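# Drop the towel in the pedal bin, lid closed

## Task

Get the towel inside the pedal bin, then leave the bin so its lid falls shut and stays closed without the robot touching anything.

## Robot and tools

Robot: two arms, left_arm and right_arm, each ending in a two-finger gripper. The left arm's base sits near (-0.012, +0.346, 0) m and the right arm's near (-0.036, -0.346, +0.020) m, both turned very slightly about z. A camera stand is fixed to the floor behind them; do not strike it, the table or the bin hard.

Frames. The scene frame has its origin at table-top height halfway between the nominal bases: +x reaches out over the table, +y points toward the left arm, +z is up. Arm names do not match image left/right. Reported hand positions (metres) and quaternions (wxyz) use the scene frame and may be off by a few cm, more at long reach. Offsets you send are instead measured along each Hand target's own axes. On a gripper, +z is the direction the fingers point and the fingers close along y. end_effector_position is the spot between the pads, just behind the tips.

Row layout. Every movement argument is a row of 14 numbers, each in [-1, 1], always for both arms: left_arm dx, dy, dz, rx, ry, rz, opening, then right_arm dx, dy, dz, rx, ry, rz, opening. The first six per arm are an offset (not a pose) from that arm's Hand target at the start of the action or move, in the Hand target's own axes; 1.0 equals 0.6 m of travel or 180 degrees of turn, and rx, ry, rz form a single rotation vector. Sending six zeros re-requests the current Hand target. Opening is absolute, not an offset: +1 fully open (about 87 mm between pads), +0.5 about 69 mm, 0 about 43 mm, -0.5 about 18 mm, -1 closed. A 0 opening is a real command, so to leave a gripper unchanged resend its present value (see Tool commands).

execute_actions(actions, cameras): actions is a list of actions; each action is a list of up to 15 rows, one row per 1/30 s step. A short action repeats its final row until 15 steps. All rows of an action count from the same starting Hand target, and the next action starts from the new one, so repeating an offset keeps moving. cameras: list of names (cam_high, cam_low, cam_left_wrist, cam_right_wrist), ["all"], or []; an unknown name voids the call. An empty actions list returns images and full status.

move(target, speed, blend, opening_speed, blocking, cameras): drives each gripper in a straight line toward target, which is one 14-number row or a list of up to 15 such rows; every row is an offset from the same Hand targets, not chained. speed is top path speed in m/s (0.002 to 2.9, default 0.25; rotation limited to twice that in rad/s), one value or one per row. blend in metres rounds corners between listed rows (0 = stop at each). opening_speed (at least 0.2 per second on the -1..+1 scale) ramps the fingers. blocking=false returns after about 0.5 s while motion continues. Total duration is capped at 10 s. Paths ignore obstacles and the other arm; avoid routing a gripper near its own base. The result adds a move: line, e.g. done, off_target, moving, held or fault, plus limits such as paced (pose clipped) or held (steps withheld).

wait(seconds 0 to 10, cameras): lets time pass holding current commands; a running move continues. stop(cameras): brakes a running move. zoom_image(camera, region [x0, y0, x1, y1] in pixels, max 504 by 504): enlarges part of that camera's newest image (all are 896x504). finished_scene(scene): ends the current scene, given its number; it cannot be reversed, and nothing more may be called in that reply after ending scene 1.

Results. Each call returns per-arm end_effector_position and quat, Hand target (the pose your next offsets start from, after clipping to 40 degrees from the measured orientation), joint positions, velocities (possibly summarised as within noise), torques, grip_measured (on the opening scale) and Tool commands. Grippers often stop short of their Hand target because of friction and weight, or tilt; check after each move and send the missing offset or a corrective rotation. Tiny moves may not happen or may go sideways.

Gripping. Close to a little below the grip_measured reading seen at first contact (about 0.04 below gives full force). A towel is soft and thin, so close well and check it is held before lifting.

Cautions. Move slowly near contact; faster or deeper targets press harder. An arm blocked by something keeps pushing until commanded back past its gripper. Never let the grippers, wrist cameras or fingers touch each other; a press between arms can fail the task. Do not release things while they are moving, drop them from height, or let anything leave the table. Long holding, stretched arms or pushing at unreachable poses heat motors: MOTOR HOT appears near 75 °C, a fault folds the arm at 90 °C. Joint ranges (rad): waist -2.618 to 3.054, shoulder 0 to 3.142, elbow 0 to 3.142, wrist pitch -1.571 to 1.571, wrist yaw -1.571 to 1.571, wrist roll -2.094 to 2.094. Camera calibration numbers are approximate; fixed cameras may have shifted a few mm or degrees.

Each tool is called after "Emit:" by a JSON object that holds its "op" and its "data", one argument or row to a line.

## Session

Emit:
{"op": "execute_actions", "data": {
  "actions": []
}}

Scene clock: 0.00 s.
left_arm: end_effector_position=(+0.3757, +0.3188, +0.0740) grip_measured=+1.000 end_effector_quat_wxyz=(+0.651, +0.009, +0.759, +0.019) | right_arm: end_effector_position=(+0.3394, -0.3725, +0.0733) grip_measured=+0.991 end_effector_quat_wxyz=(+0.614, +0.042, +0.789, +0.004)
Joint positions: left_arm=[-0.105 1.623 0.291 1.177 -0.157 0.017 1] | right_arm=[-0.068 1.59 0.274 1.066 -0.055 0.046 0.995]
Joint velocities: within noise
Joint torques (N m): no reading
Heat: left arm: 25 °C; right arm: 25 °C.
Hand target: left_arm +0.3775, +0.3186, +0.0776; +0.655, +0.008, +0.756, +0.019 | right_arm +0.3433, -0.3729, +0.0807; +0.623, +0.041, +0.781, +0.004
Tool commands: left_gripper/opening=+1.0 right_gripper/opening=+1.0
camera_calibration:
cam_left_wrist: T_world_to_cam=[[0.0034269, -0.997958, -0.063786, 0.324226], [-0.851871, 0.0304943, -0.522863, 0.370045], [0.52374, 0.0561293, -0.850027, -0.00827211], [0, 0, 0, 1]] pos_world=[0.318452, 0.312744, 0.207132]
cam_right_wrist: T_world_to_cam=[[-0.0567615, -0.996307, -0.064426, -0.345855], [-0.896691, 0.0792481, -0.435506, 0.384921], [0.439003, 0.0330502, -0.897877, 0.0744154], [0, 0, 0, 1]] pos_world=[0.292855, -0.377542, 0.212169]

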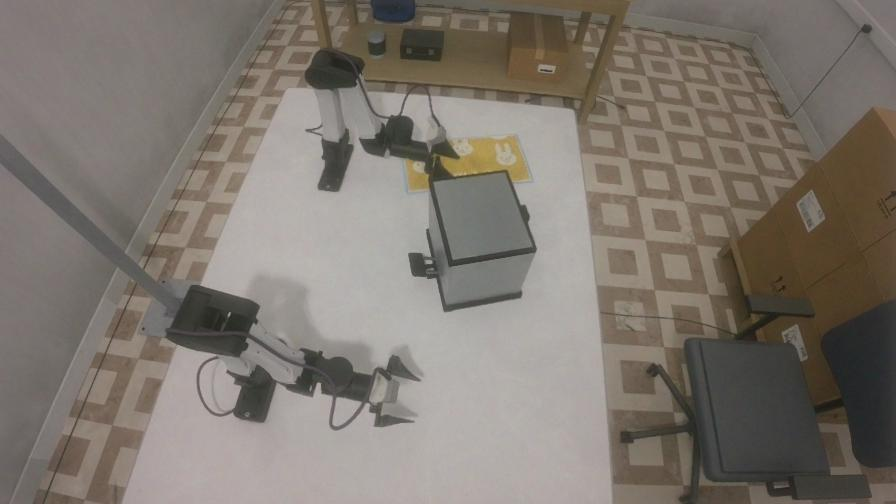

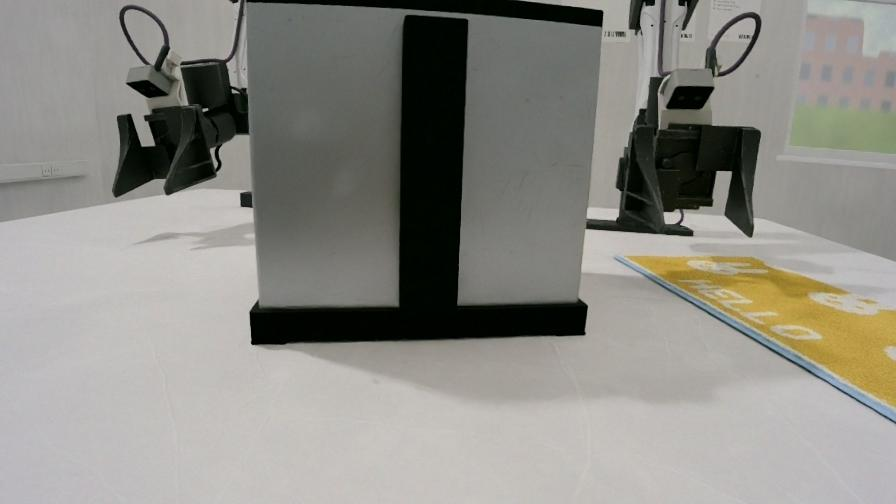

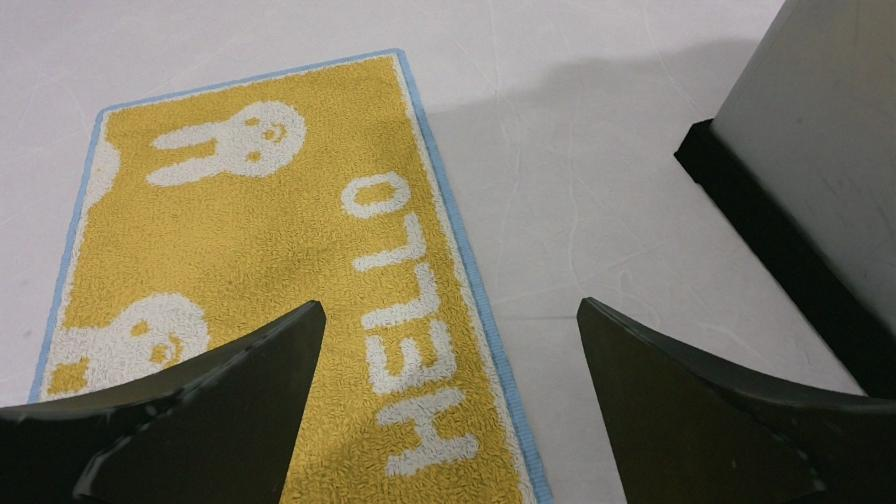

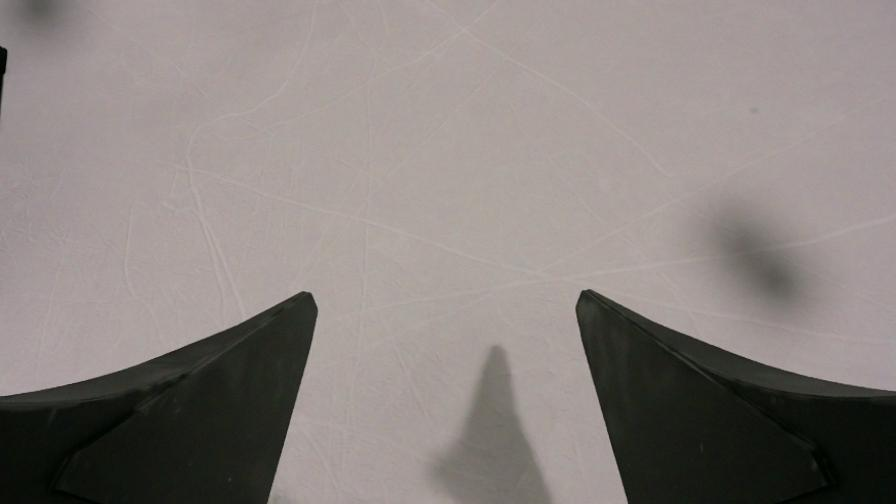

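Emit:
{"op": "move", "data": {
  "target": [-0.04,0.186,0.068,0,0.37,0,1,-0.018,0.57,-0.138,-0.185,0.19,-0.04,-1],
  "speed": 0.4,
  "cameras": ["all"]
}}

Scene clock: 11.30 s.
left_arm: end_effector_position=(+0.4171, +0.4247, +0.1000) grip_measured=+1.000 end_effector_quat_wxyz=(+0.136, -0.006, +0.991, +0.014) | right_arm: end_effector_position=(+0.2816, -0.0368, +0.1215) grip_measured=-1.000 end_effector_quat_wxyz=(+0.351, -0.189, +0.898, +0.188)
Joint positions: left_arm=[0.211 2.116 1.925 -1.107 0.018 0.16 1] | right_arm=[0.794 1.671 1.13 -0.211 0.044 0.325 0]
Joint torques (N m): left_arm=[0.34 -7.84 8.96 0.99 -0.19 0.15] | right_arm=[0.31 -6.57 8.36 1.48 0 -0.08]
Heat: left arm: 26 °C; right arm: 26 °C.
Hand target: left_arm +0.4200, +0.4299, +0.0999; +0.132, -0.003, +0.991, +0.020 | right_arm +0.2854, -0.0291, +0.1296; +0.354, -0.187, +0.895, +0.198
Off the commanded pose: left_arm 0.006 m, 1 deg | right_arm 0.012 m, 1 deg.
move: off_target (right_arm)
camera_calibration:
cam_left_wrist: T_world_to_cam=[[-0.00867063, -0.999578, -0.0277199, 0.433503], [-0.828614, -0.00833537, 0.559759, 0.314152], [-0.559754, 0.0278225, -0.828192, 0.447942], [0, 0, 0, 1]] pos_world=[0.514807, 0.423475, 0.207149]
cam_right_wrist: T_world_to_cam=[[0.470878, -0.856513, -0.21133, -0.137083], [-0.866971, -0.493593, 0.0687598, 0.23672], [-0.163205, 0.15084, -0.974993, 0.315291], [0, 0, 0, 1]] pos_world=[0.321236, -0.0481285, 0.26216]

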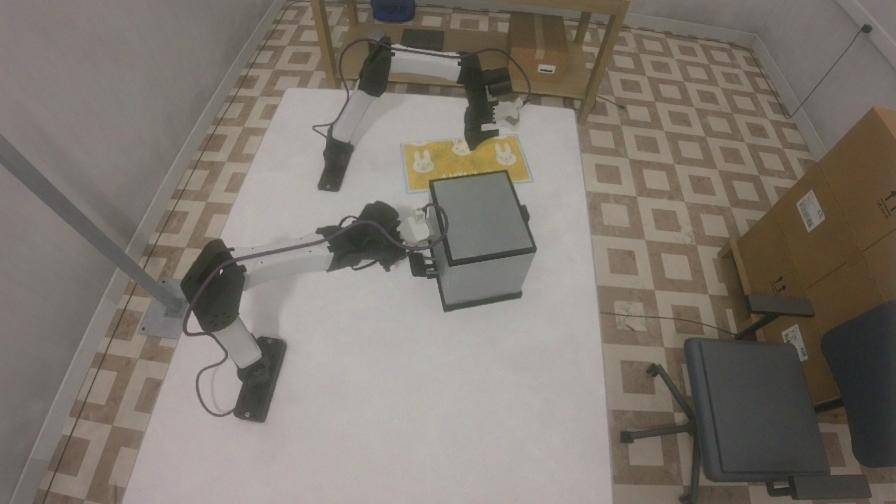

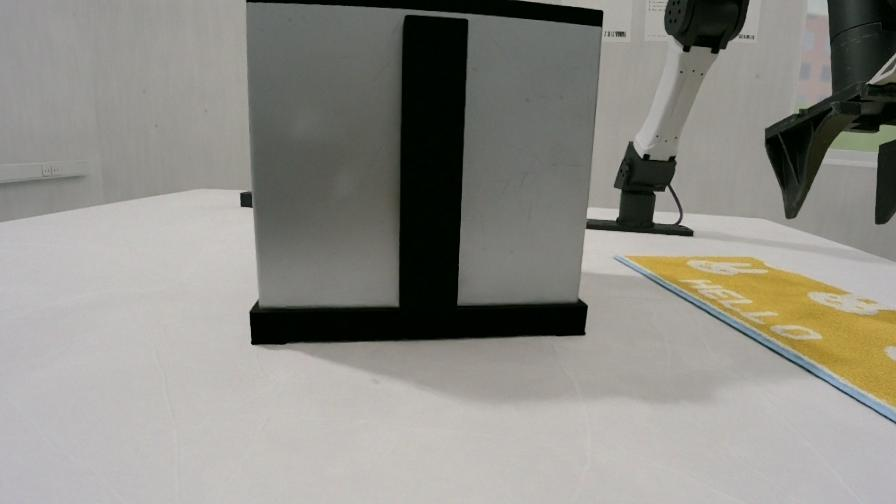

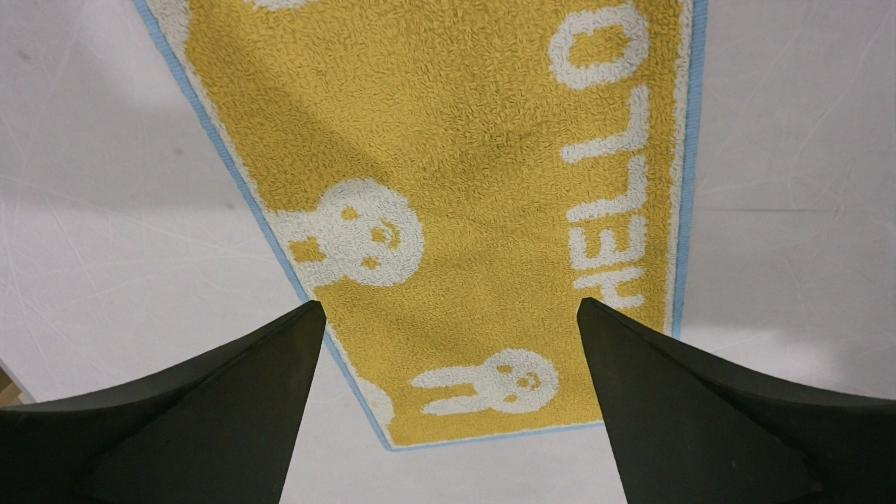

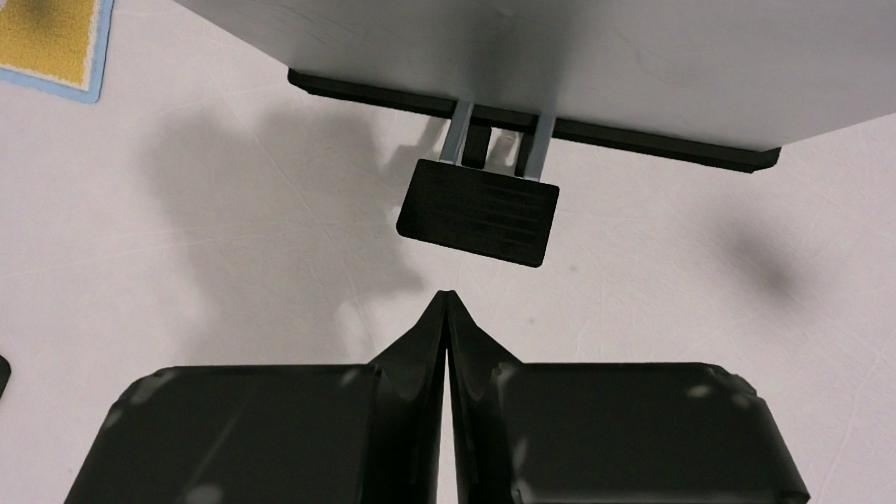

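Emit:
{"op": "move", "data": {
  "target": [
    [0.065,-0.016,0.143,0,0,0,1,0,0,0,0,0,0,-1],
    [0.065,-0.016,0.143,0,0,0,-1,0,0,0,0,0,0,-1]
  ],
  "speed": 0.15,
  "opening_speed": 1.5,
  "cameras": ["cam_left_wrist","cam_low"]
}}

Scene clock: 16.37 s.
left_arm: end_effector_position=(+0.4084, +0.4233, +0.0142) grip_measured=-0.962 end_effector_quat_wxyz=(+0.139, -0.006, +0.990, +0.015) | right_arm: end_effector_position=(+0.2816, -0.0368, +0.1215) grip_measured=-1.000 end_effector_quat_wxyz=(+0.351, -0.189, +0.898, +0.188)
Joint positions: left_arm=[0.211 2.116 1.579 -0.753 0.018 0.16 0.019] | right_arm=[0.794 1.671 1.13 -0.211 0.044 0.325 0]
Joint torques (N m): left_arm=[-0.34 -8.77 4.86 1.28 -0.15 0.07] | right_arm=[0.31 -6.57 8.38 1.47 -0.01 -0.08]
Heat: left arm: 27 °C; right arm: 27 °C.
Hand target: left_arm +0.4050, +0.4238, +0.0067; +0.132, -0.003, +0.991, +0.020 | right_arm +0.2854, -0.0291, +0.1297; +0.354, -0.187, +0.895, +0.198
Off the commanded pose: left_arm 0.008 m, 1 deg | right_arm 0.012 m, 1 deg.
move: off_target (right_arm)
camera_calibration:
cam_left_wrist: T_world_to_cam=[[-0.00819721, -0.99952, -0.0298908, 0.42946], [-0.832725, -0.00972625, 0.553601, 0.357317], [-0.553626, 0.0294288, -0.832245, 0.368899], [0, 0, 0, 1]] pos_world=[0.505299, 0.421873, 0.122041]
Images, in order (width x height): cam_low 896x504, cam_left_wrist 896x504.

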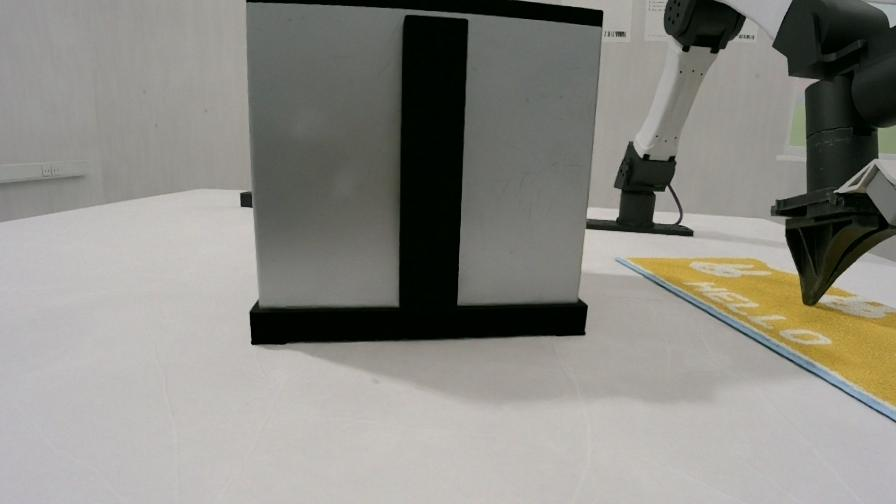

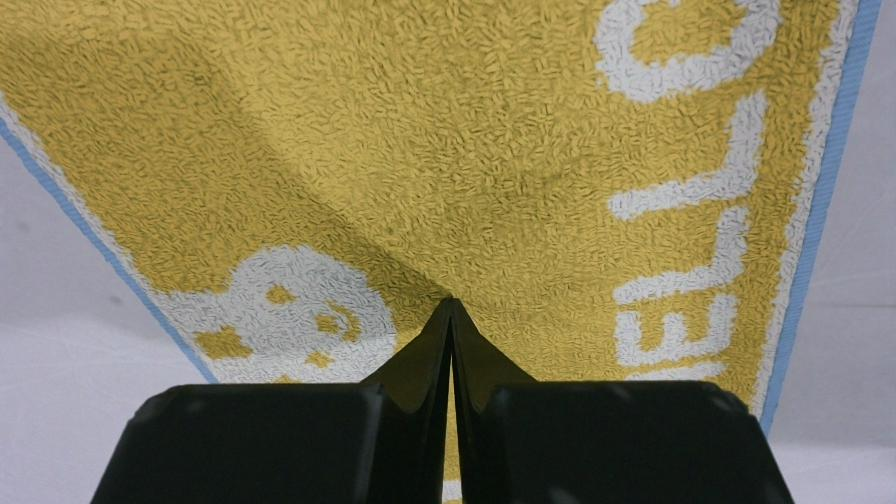

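Emit:
{"op": "move", "data": {
  "target": [
    [0,0,0,0,0,0,0.3,0,0,0,0,0,0,-1],
    [0.007,0,0.029,0,0,0,0.3,0,0,0,0,0,0,-1],
    [0.007,0,0.029,0,0,0,-1,0,0,0,0,0,0,-1]
  ],
  "speed": 0.1,
  "opening_speed": 1.5,
  "cameras": ["cam_left_wrist","cam_low"]
}}

Scene clock: 20.83 s.
left_arm: end_effector_position=(+0.4171, +0.4249, +0.0119) grip_measured=-0.669 end_effector_quat_wxyz=(+0.159, -0.005, +0.987, +0.019) | right_arm: end_effector_position=(+0.2816, -0.0368, +0.1215) grip_measured=-1.000 end_effector_quat_wxyz=(+0.351, -0.189, +0.898, +0.188)
Joint positions: left_arm=[0.21 2.116 1.564 -0.698 0.015 0.16 0.165] | right_arm=[0.794 1.671 1.13 -0.211 0.044 0.325 0]
Joint torques (N m): left_arm=[-0.13 -7.04 3.12 1.38 -0.11 0.08] | right_arm=[0.32 -6.58 8.39 1.47 -0.01 -0.08]
Heat: left arm: 27 °C; right arm: 28 °C.
Hand target: left_arm +0.4054, +0.4245, -0.0113; +0.132, -0.003, +0.991, +0.020 | right_arm +0.2854, -0.0291, +0.1297; +0.354, -0.187, +0.895, +0.198
Off the commanded pose: left_arm 0.026 m, 3 deg | right_arm 0.012 m, 1 deg.
move: off_target (left_arm, right_arm); target 3's new opening was sent with left_arm's hand 0.022 m and 1 deg from that target
camera_calibration:
cam_left_wrist: T_world_to_cam=[[-0.00719113, -0.99919, -0.0396026, 0.430574], [-0.853641, -0.0144926, 0.52066, 0.377027], [-0.520812, 0.0375505, -0.852845, 0.354865], [0, 0, 0, 1]] pos_world=[0.50976, 0.422364, 0.123393]
Images, in order (width x height): cam_low 896x504, cam_left_wrist 896x504.

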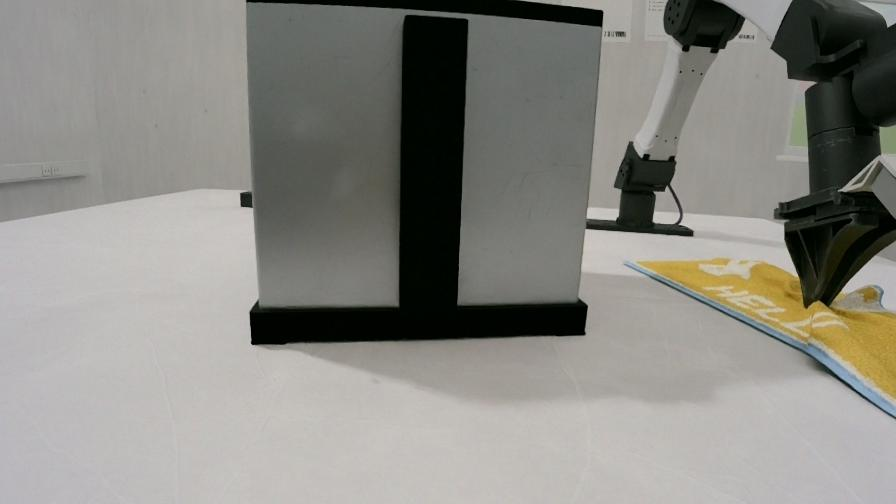

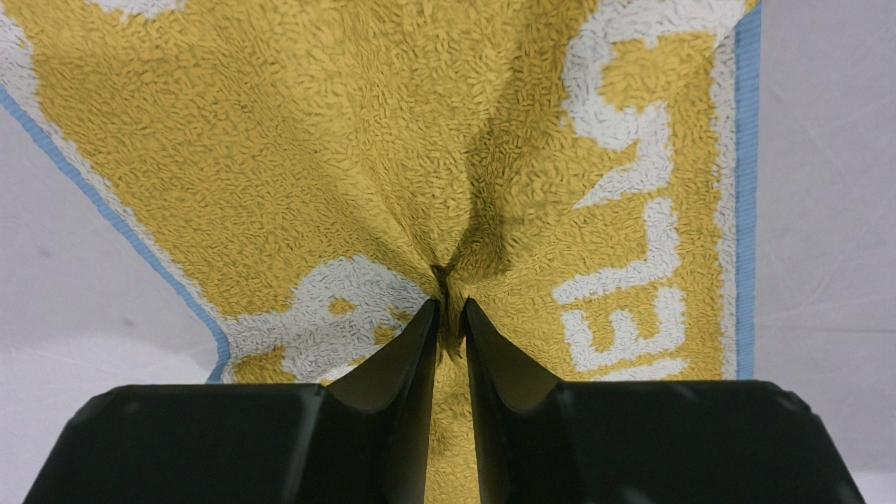

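Emit:
{"op": "move", "data": {
  "target": [
    [-0.065,0.01,-0.24,0,-0.04,0,-1,0,0,0,0,0,0,-1],
    [-0.151,-0.124,-0.848,0,-0.22,0,-1,0.051,-0.017,0.115,0,0,0,-1],
    [-0.262,-0.637,-0.838,0,-0.22,0,-1,0.051,-0.017,0.115,0,0,0,-1]
  ],
  "speed": 0.3,
  "blend": [0.04,0.05,0],
  "cameras": ["all"]
}}

Scene clock: 27.67 s.
left_arm: end_effector_position=(+0.4279, +0.0254, +0.4956) grip_measured=-0.674 end_effector_quat_wxyz=(+0.703, +0.039, +0.704, -0.091) | right_arm: end_effector_position=(+0.3104, -0.0086, +0.0752) grip_measured=-1.000 end_effector_quat_wxyz=(+0.370, -0.187, +0.888, +0.200)
Joint positions: left_arm=[-0.78 2.16 2.851 -0.684 -0.632 -0.069 0.163] | right_arm=[0.795 1.861 1.128 0.03 0.044 0.325 0]
Joint torques (N m): left_arm=[-0.53 -7.2 6.12 2.36 -0.2 0.12] | right_arm=[-0.16 -6.02 5.01 1.59 -0.04 -0.12]
Heat: left arm: 27 °C; right arm: 28 °C.
Hand target: left_arm +0.4300, +0.0222, +0.4997; +0.460, +0.004, +0.888, +0.020 | right_arm +0.3079, -0.0102, +0.0594; +0.354, -0.187, +0.895, +0.198
Off the commanded pose: left_arm 0.006 m, 38 deg | right_arm 0.016 m, 2 deg.
elbow stopped short (left arm): the move would have taken joint 3 (elbow) straighter than the controller allows.
move: off_target (left_arm, right_arm)
camera_calibration:
cam_left_wrist: T_world_to_cam=[[-0.187307, -0.981032, 0.0499301, 0.0829587], [-0.750139, 0.110036, -0.652061, 0.662339], [0.634199, -0.15959, -0.75652, 0.251028], [0, 0, 0, 1]] pos_world=[0.353183, 0.0485658, 0.617651]
cam_right_wrist: T_world_to_cam=[[0.479627, -0.84845, -0.223811, -0.138049], [-0.867994, -0.496141, 0.0207216, 0.282719], [-0.128623, 0.184328, -0.974412, 0.26009], [0, 0, 0, 1]] pos_world=[0.345064, -0.0248006, 0.216679]

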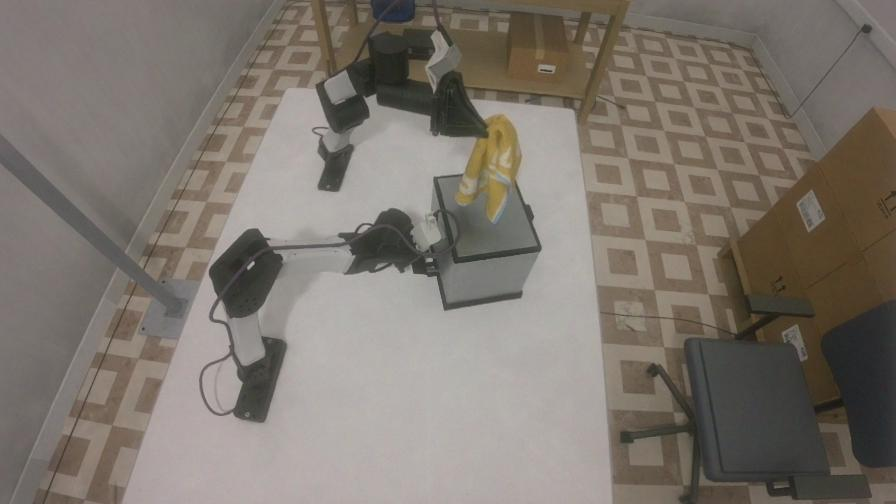

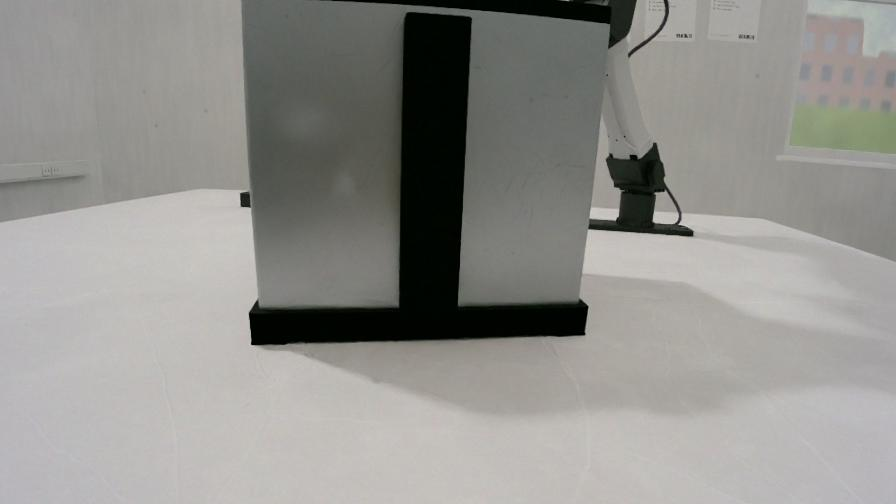

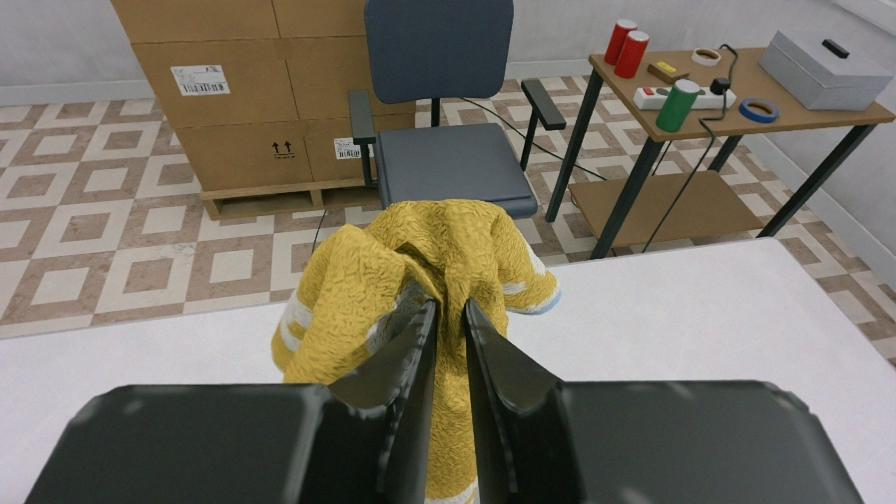

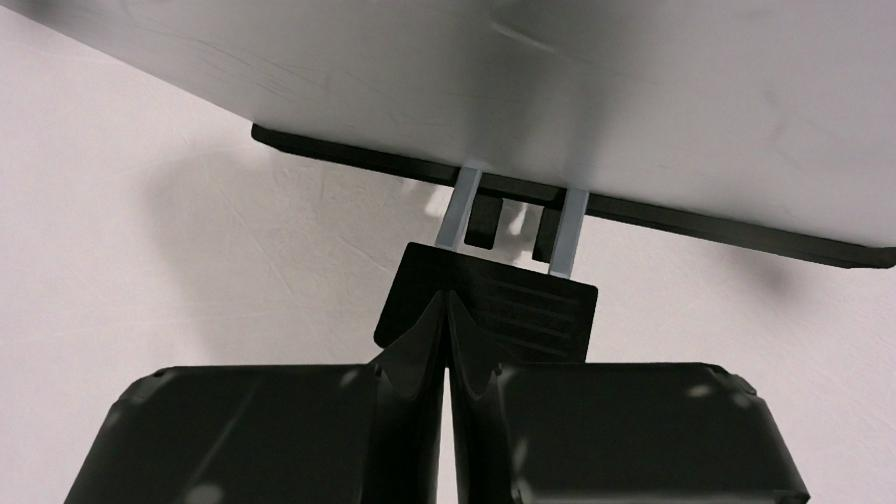

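Emit:
{"op": "move", "data": {
  "target": [
    [0.197,0.17,-0.267,0,-0.14,0,-1,0,0,0,0,0,0,-1],
    [0.197,0.17,-0.267,0,-0.14,0,-1,0.071,-0.022,0.067,0,0,0,-1]
  ],
  "speed": [0.35,0.1],
  "cameras": ["all"]
}}

Scene clock: 32.63 s.
left_arm: end_effector_position=(+0.2304, +0.1224, +0.4983) grip_measured=-0.674 end_effector_quat_wxyz=(+0.643, +0.016, +0.766, +0.017) | right_arm: end_effector_position=(+0.3297, +0.0114, +0.0621) grip_measured=-1.000 end_effector_quat_wxyz=(+0.441, -0.175, +0.848, +0.235)
Joint positions: left_arm=[-1.206 1.822 2.793 -1.477 -1.207 -0.431 0.163] | right_arm=[0.806 1.947 1.035 0.386 0.067 0.325 0]
Joint torques (N m): left_arm=[-0.4 -3.59 4.92 1.67 -0.45 -0.13] | right_arm=[-0.85 -3.56 3.85 0.55 -0.28 -0.06]
Heat: left arm: 27 °C; right arm: 28 °C.
Hand target: left_arm +0.2298, +0.1220, +0.4995; +0.643, +0.008, +0.766, +0.019 | right_arm +0.3078, -0.0101, -0.0007; +0.354, -0.187, +0.895, +0.198
Off the commanded pose: left_arm 0.001 m, 1 deg | right_arm 0.070 m, 12 deg.
move: off_target (right_arm)
camera_calibration:
cam_left_wrist: T_world_to_cam=[[-0.0102094, -0.997561, -0.0690517, 0.161451], [-0.861986, 0.0437808, -0.505038, 0.465827], [0.506829, 0.0543654, -0.860331, 0.448738], [0, 0, 0, 1]] pos_world=[0.175751, 0.116267, 0.632471]
cam_right_wrist: T_world_to_cam=[[0.504906, -0.825874, -0.251002, -0.140198], [-0.863154, -0.481057, -0.153458, 0.318738], [0.00599073, 0.294135, -0.955745, 0.199337], [0, 0, 0, 1]] pos_world=[0.344712, -0.0210865, 0.204238]

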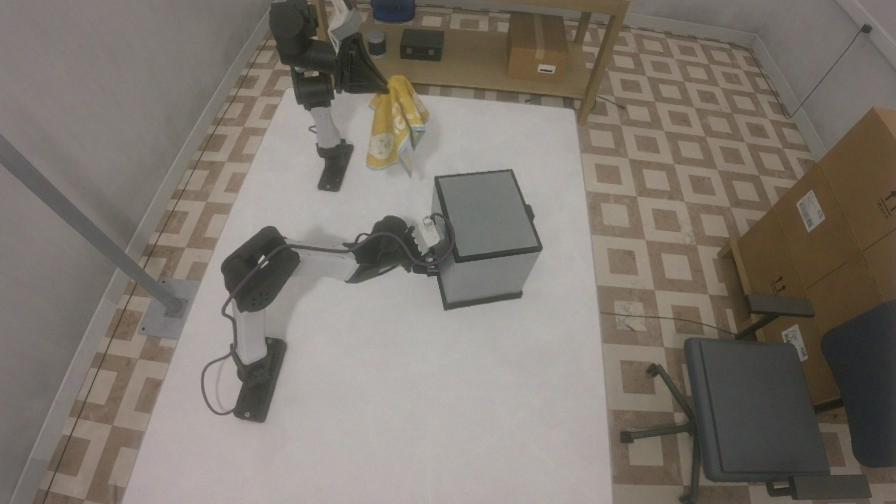

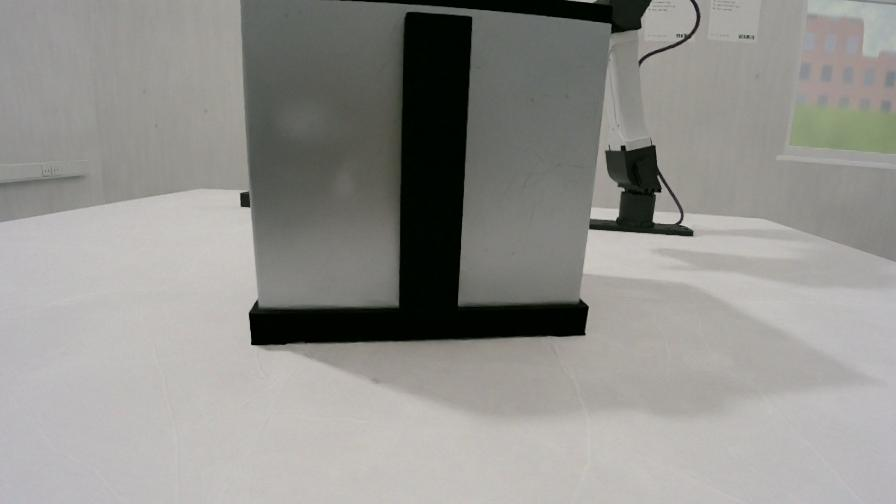

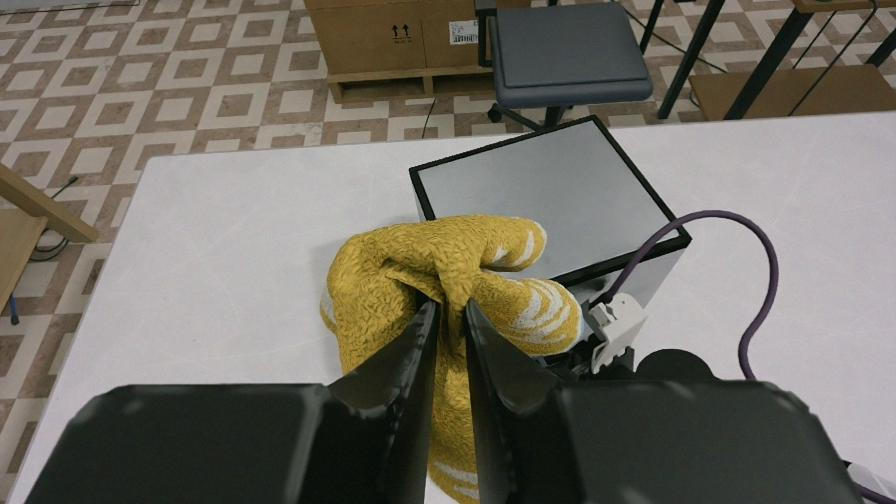

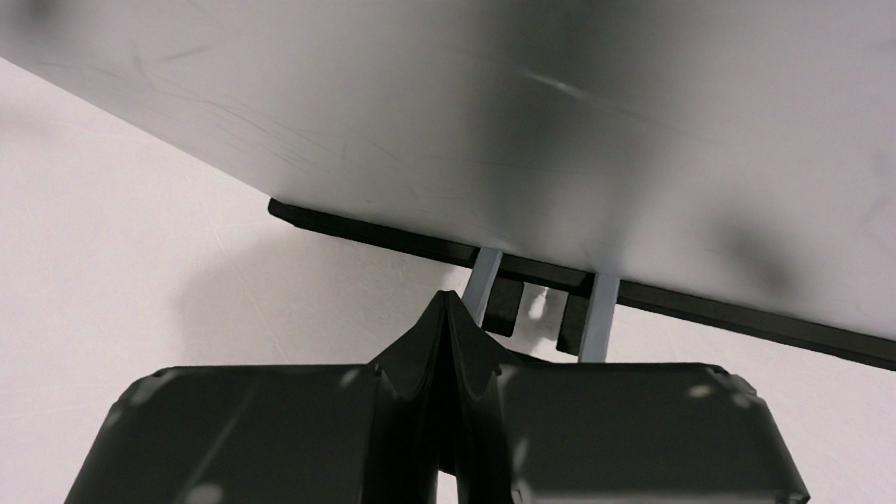

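Emit:
{"op": "move", "data": {
  "target": [
    [0,0,0,0,0,0,-1,-0.101,0.025,-0.186,0,-0.11,0,-1],
    [0,0,0,0,0,0,-1,-0.1,0.029,-0.111,0,-0.11,0,-1],
    [0,0,0,0,0,0,-1,-0.011,0.002,-0.027,0,-0.11,0,-1]
  ],
  "speed": [0.15,0.15,0.1],
  "blend": [0.01,0.01,0],
  "cameras": ["all"]
}}

Scene clock: 38.40 s.
left_arm: end_effector_position=(+0.2302, +0.1227, +0.4978) grip_measured=-0.674 end_effector_quat_wxyz=(+0.643, +0.017, +0.766, +0.018) | right_arm: end_effector_position=(+0.2925, -0.0185, +0.0095) grip_measured=-1.000 end_effector_quat_wxyz=(+0.489, -0.155, +0.827, +0.228)
Joint positions: left_arm=[-1.206 1.822 2.793 -1.481 -1.207 -0.431 0.163] | right_arm=[0.858 2.012 0.703 0.87 0.182 0.336 0]
Joint torques (N m): left_arm=[-0.59 -3.43 5.24 1.65 -0.45 -0.1] | right_arm=[-0.31 -6.97 5.55 1.86 0.28 -0.29]
Heat: left arm: 27 °C; right arm: 28 °C.
Hand target: left_arm +0.2298, +0.1219, +0.4995; +0.643, +0.008, +0.766, +0.019 | right_arm +0.3026, -0.0157, +0.0151; +0.502, -0.150, +0.821, +0.227
Off the commanded pose: left_arm 0.002 m, 1 deg | right_arm 0.012 m, 2 deg.
move: off_target (right_arm)
camera_calibration:
cam_left_wrist: T_world_to_cam=[[-0.0102517, -0.997359, -0.0719082, 0.163116], [-0.862565, 0.0451984, -0.503924, 0.464864], [0.505843, 0.0568594, -0.86075, 0.448553], [0, 0, 0, 1]] pos_world=[0.17575, 0.11617, 0.632077]
cam_right_wrist: T_world_to_cam=[[0.481694, -0.844906, -0.232607, -0.153056], [-0.869268, -0.427016, -0.249057, 0.267827], [0.111103, 0.322167, -0.940141, 0.127747], [0, 0, 0, 1]] pos_world=[0.292346, -0.0561068, 0.151203]

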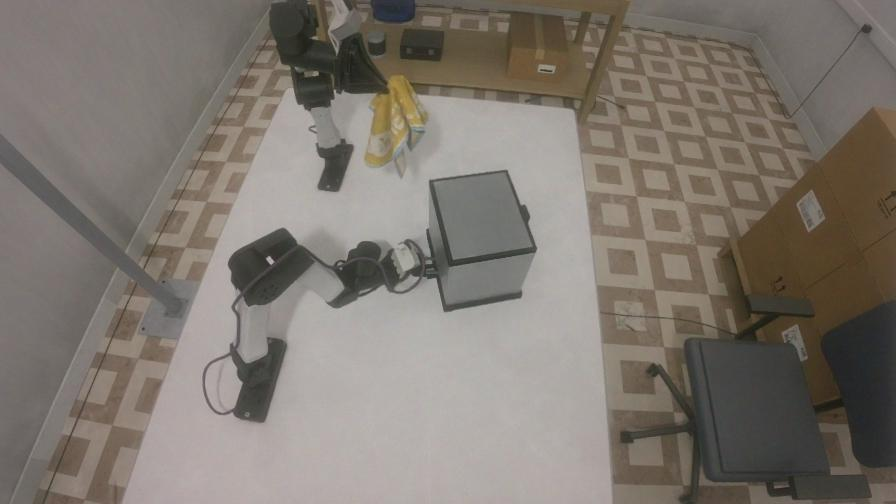

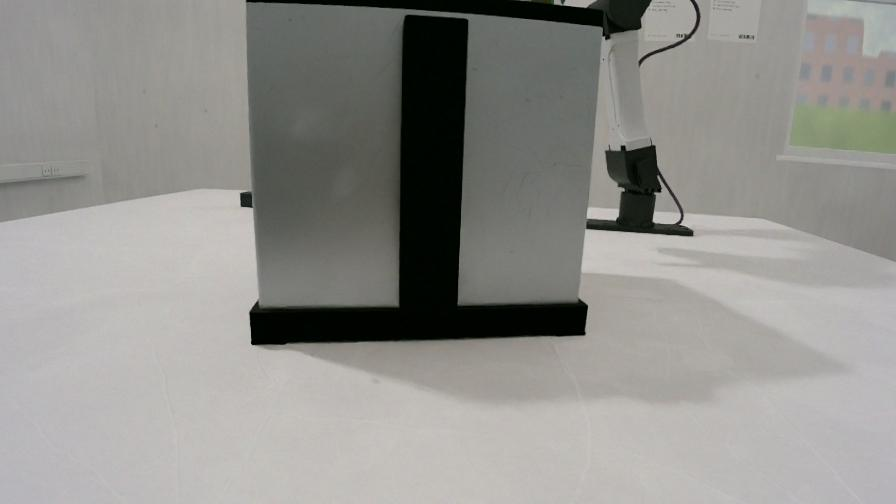

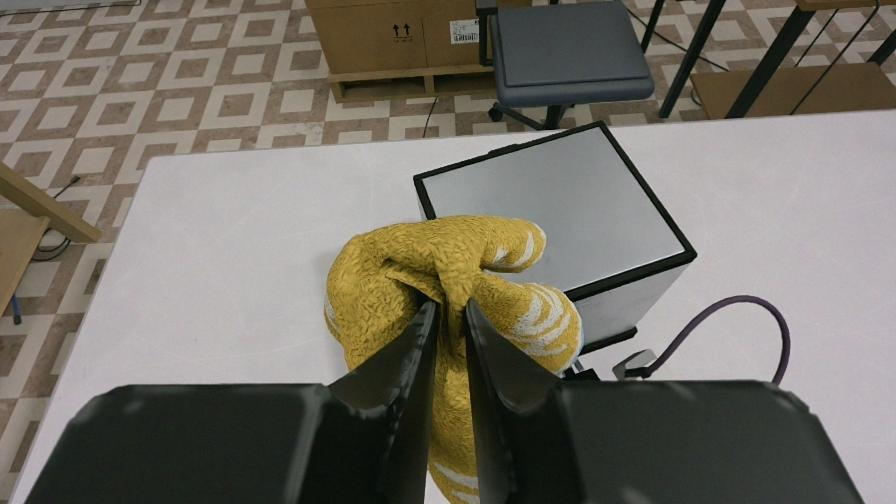

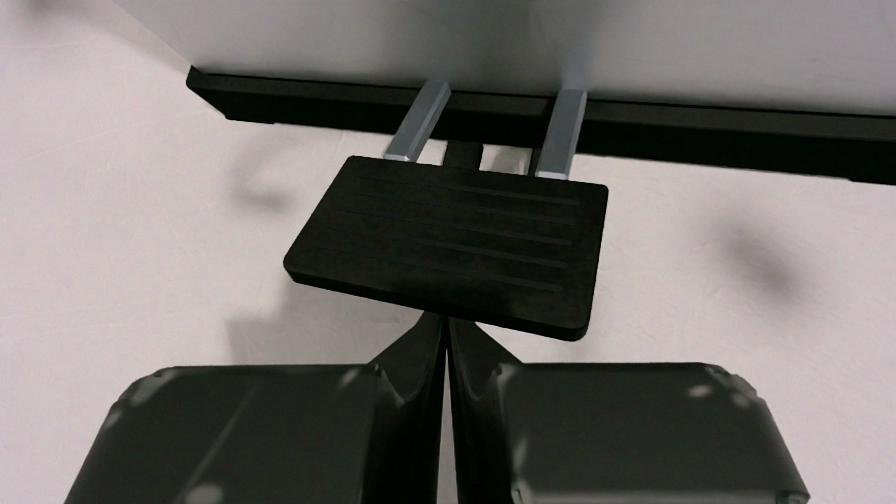

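Emit:
{"op": "move", "data": {
  "target": [
    [0,0,0,0,0,0,-1,0.029,-0.009,-0.093,0,0,0,-1],
    [0,0,0,0,0,0,-1,-0.075,0.017,-0.139,0,0,0,-1],
    [0,0,0,0,0,0,-1,-0.116,0.019,-0.023,0,0,0,-1],
    [0,0,0,0,0,0,-1,0.003,-0.010,0.029,0,0,0,-1]
  ],
  "speed": [0.15,0.2,0.2,0.1],
  "blend": [0.01,0.01,0.005,0],
  "cameras": ["all"]
}}

Scene clock: 43.43 s.
left_arm: end_effector_position=(+0.2302, +0.1227, +0.4978) grip_measured=-0.674 end_effector_quat_wxyz=(+0.643, +0.017, +0.766, +0.018) | right_arm: end_effector_position=(+0.3284, -0.0009, +0.0388) grip_measured=-1.000 end_effector_quat_wxyz=(+0.539, -0.136, +0.792, +0.251)
Joint positions: left_arm=[-1.206 1.822 2.793 -1.481 -1.207 -0.431 0.163] | right_arm=[0.83 2.061 0.795 0.964 0.182 0.321 0]
Joint torques (N m): left_arm=[-0.59 -3.34 5.3 1.68 -0.43 -0.11] | right_arm=[-0.12 -6.34 2.62 1.2 0 -0.23]
Heat: left arm: 27 °C; right arm: 28 °C.
Hand target: left_arm +0.2298, +0.1219, +0.4995; +0.643, +0.008, +0.766, +0.019 | right_arm +0.3179, -0.0118, +0.0053; +0.503, -0.150, +0.821, +0.227
Off the commanded pose: left_arm 0.002 m, 1 deg | right_arm 0.037 m, 6 deg.
move: off_target (right_arm)
camera_calibration:
cam_left_wrist: T_world_to_cam=[[-0.0102517, -0.997359, -0.0719082, 0.163116], [-0.862565, 0.0451984, -0.503924, 0.464864], [0.505843, 0.0568594, -0.86075, 0.448553], [0, 0, 0, 1]] pos_world=[0.17575, 0.11617, 0.632077]
cam_right_wrist: T_world_to_cam=[[0.488283, -0.834248, -0.256143, -0.149902], [-0.846276, -0.380991, -0.372374, 0.311132], [0.213065, 0.398592, -0.892036, 0.110247], [0, 0, 0, 1]] pos_world=[0.313008, -0.0504608, 0.175806]

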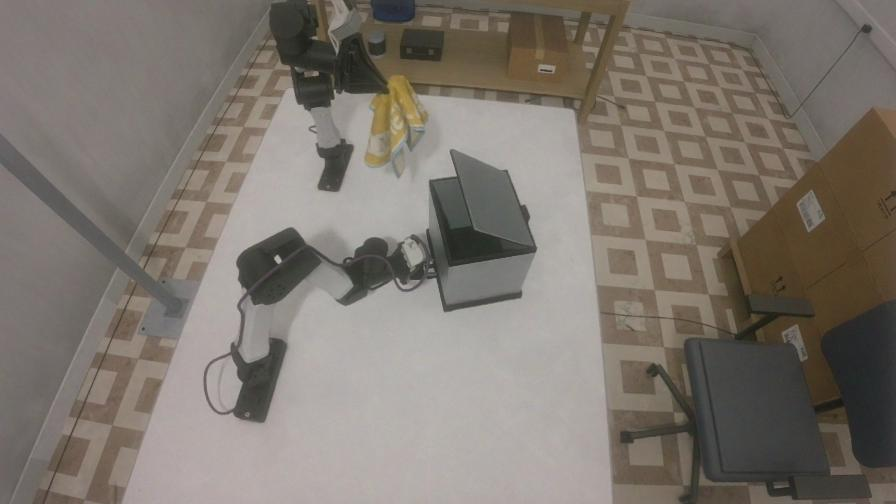

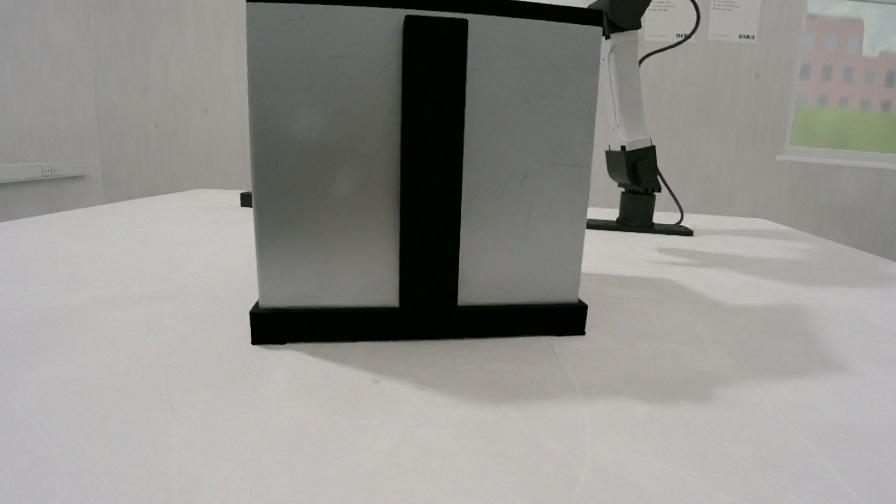

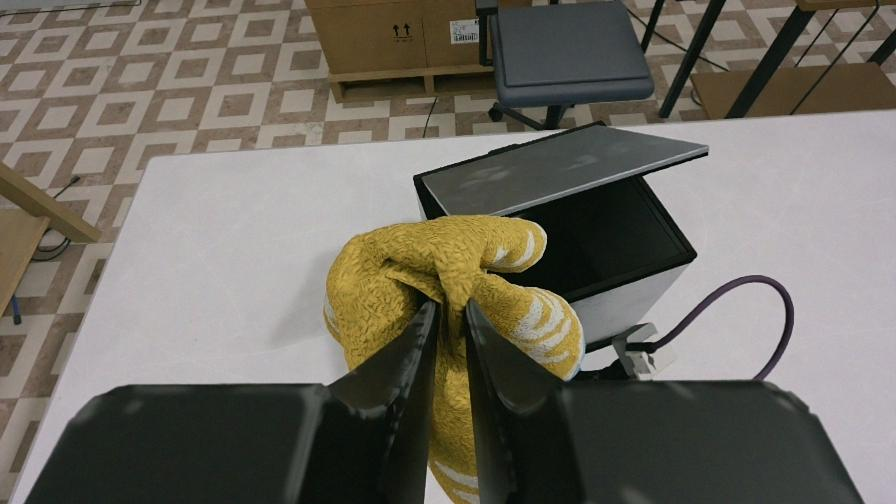

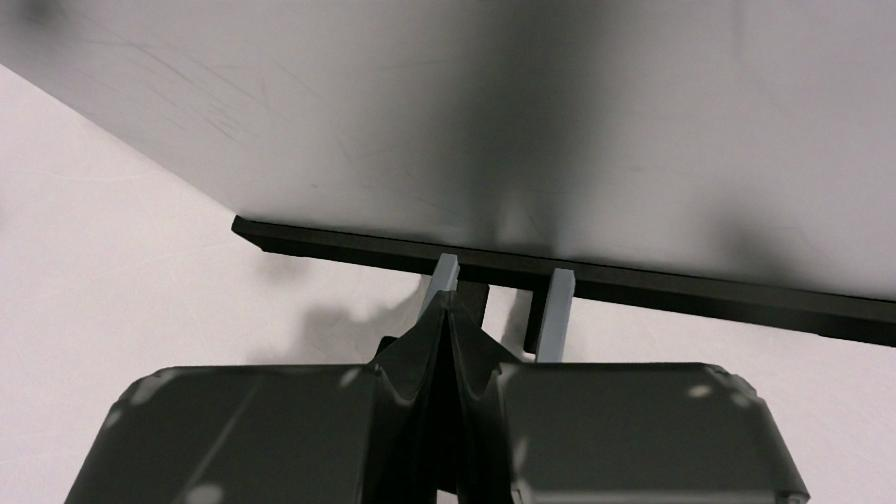

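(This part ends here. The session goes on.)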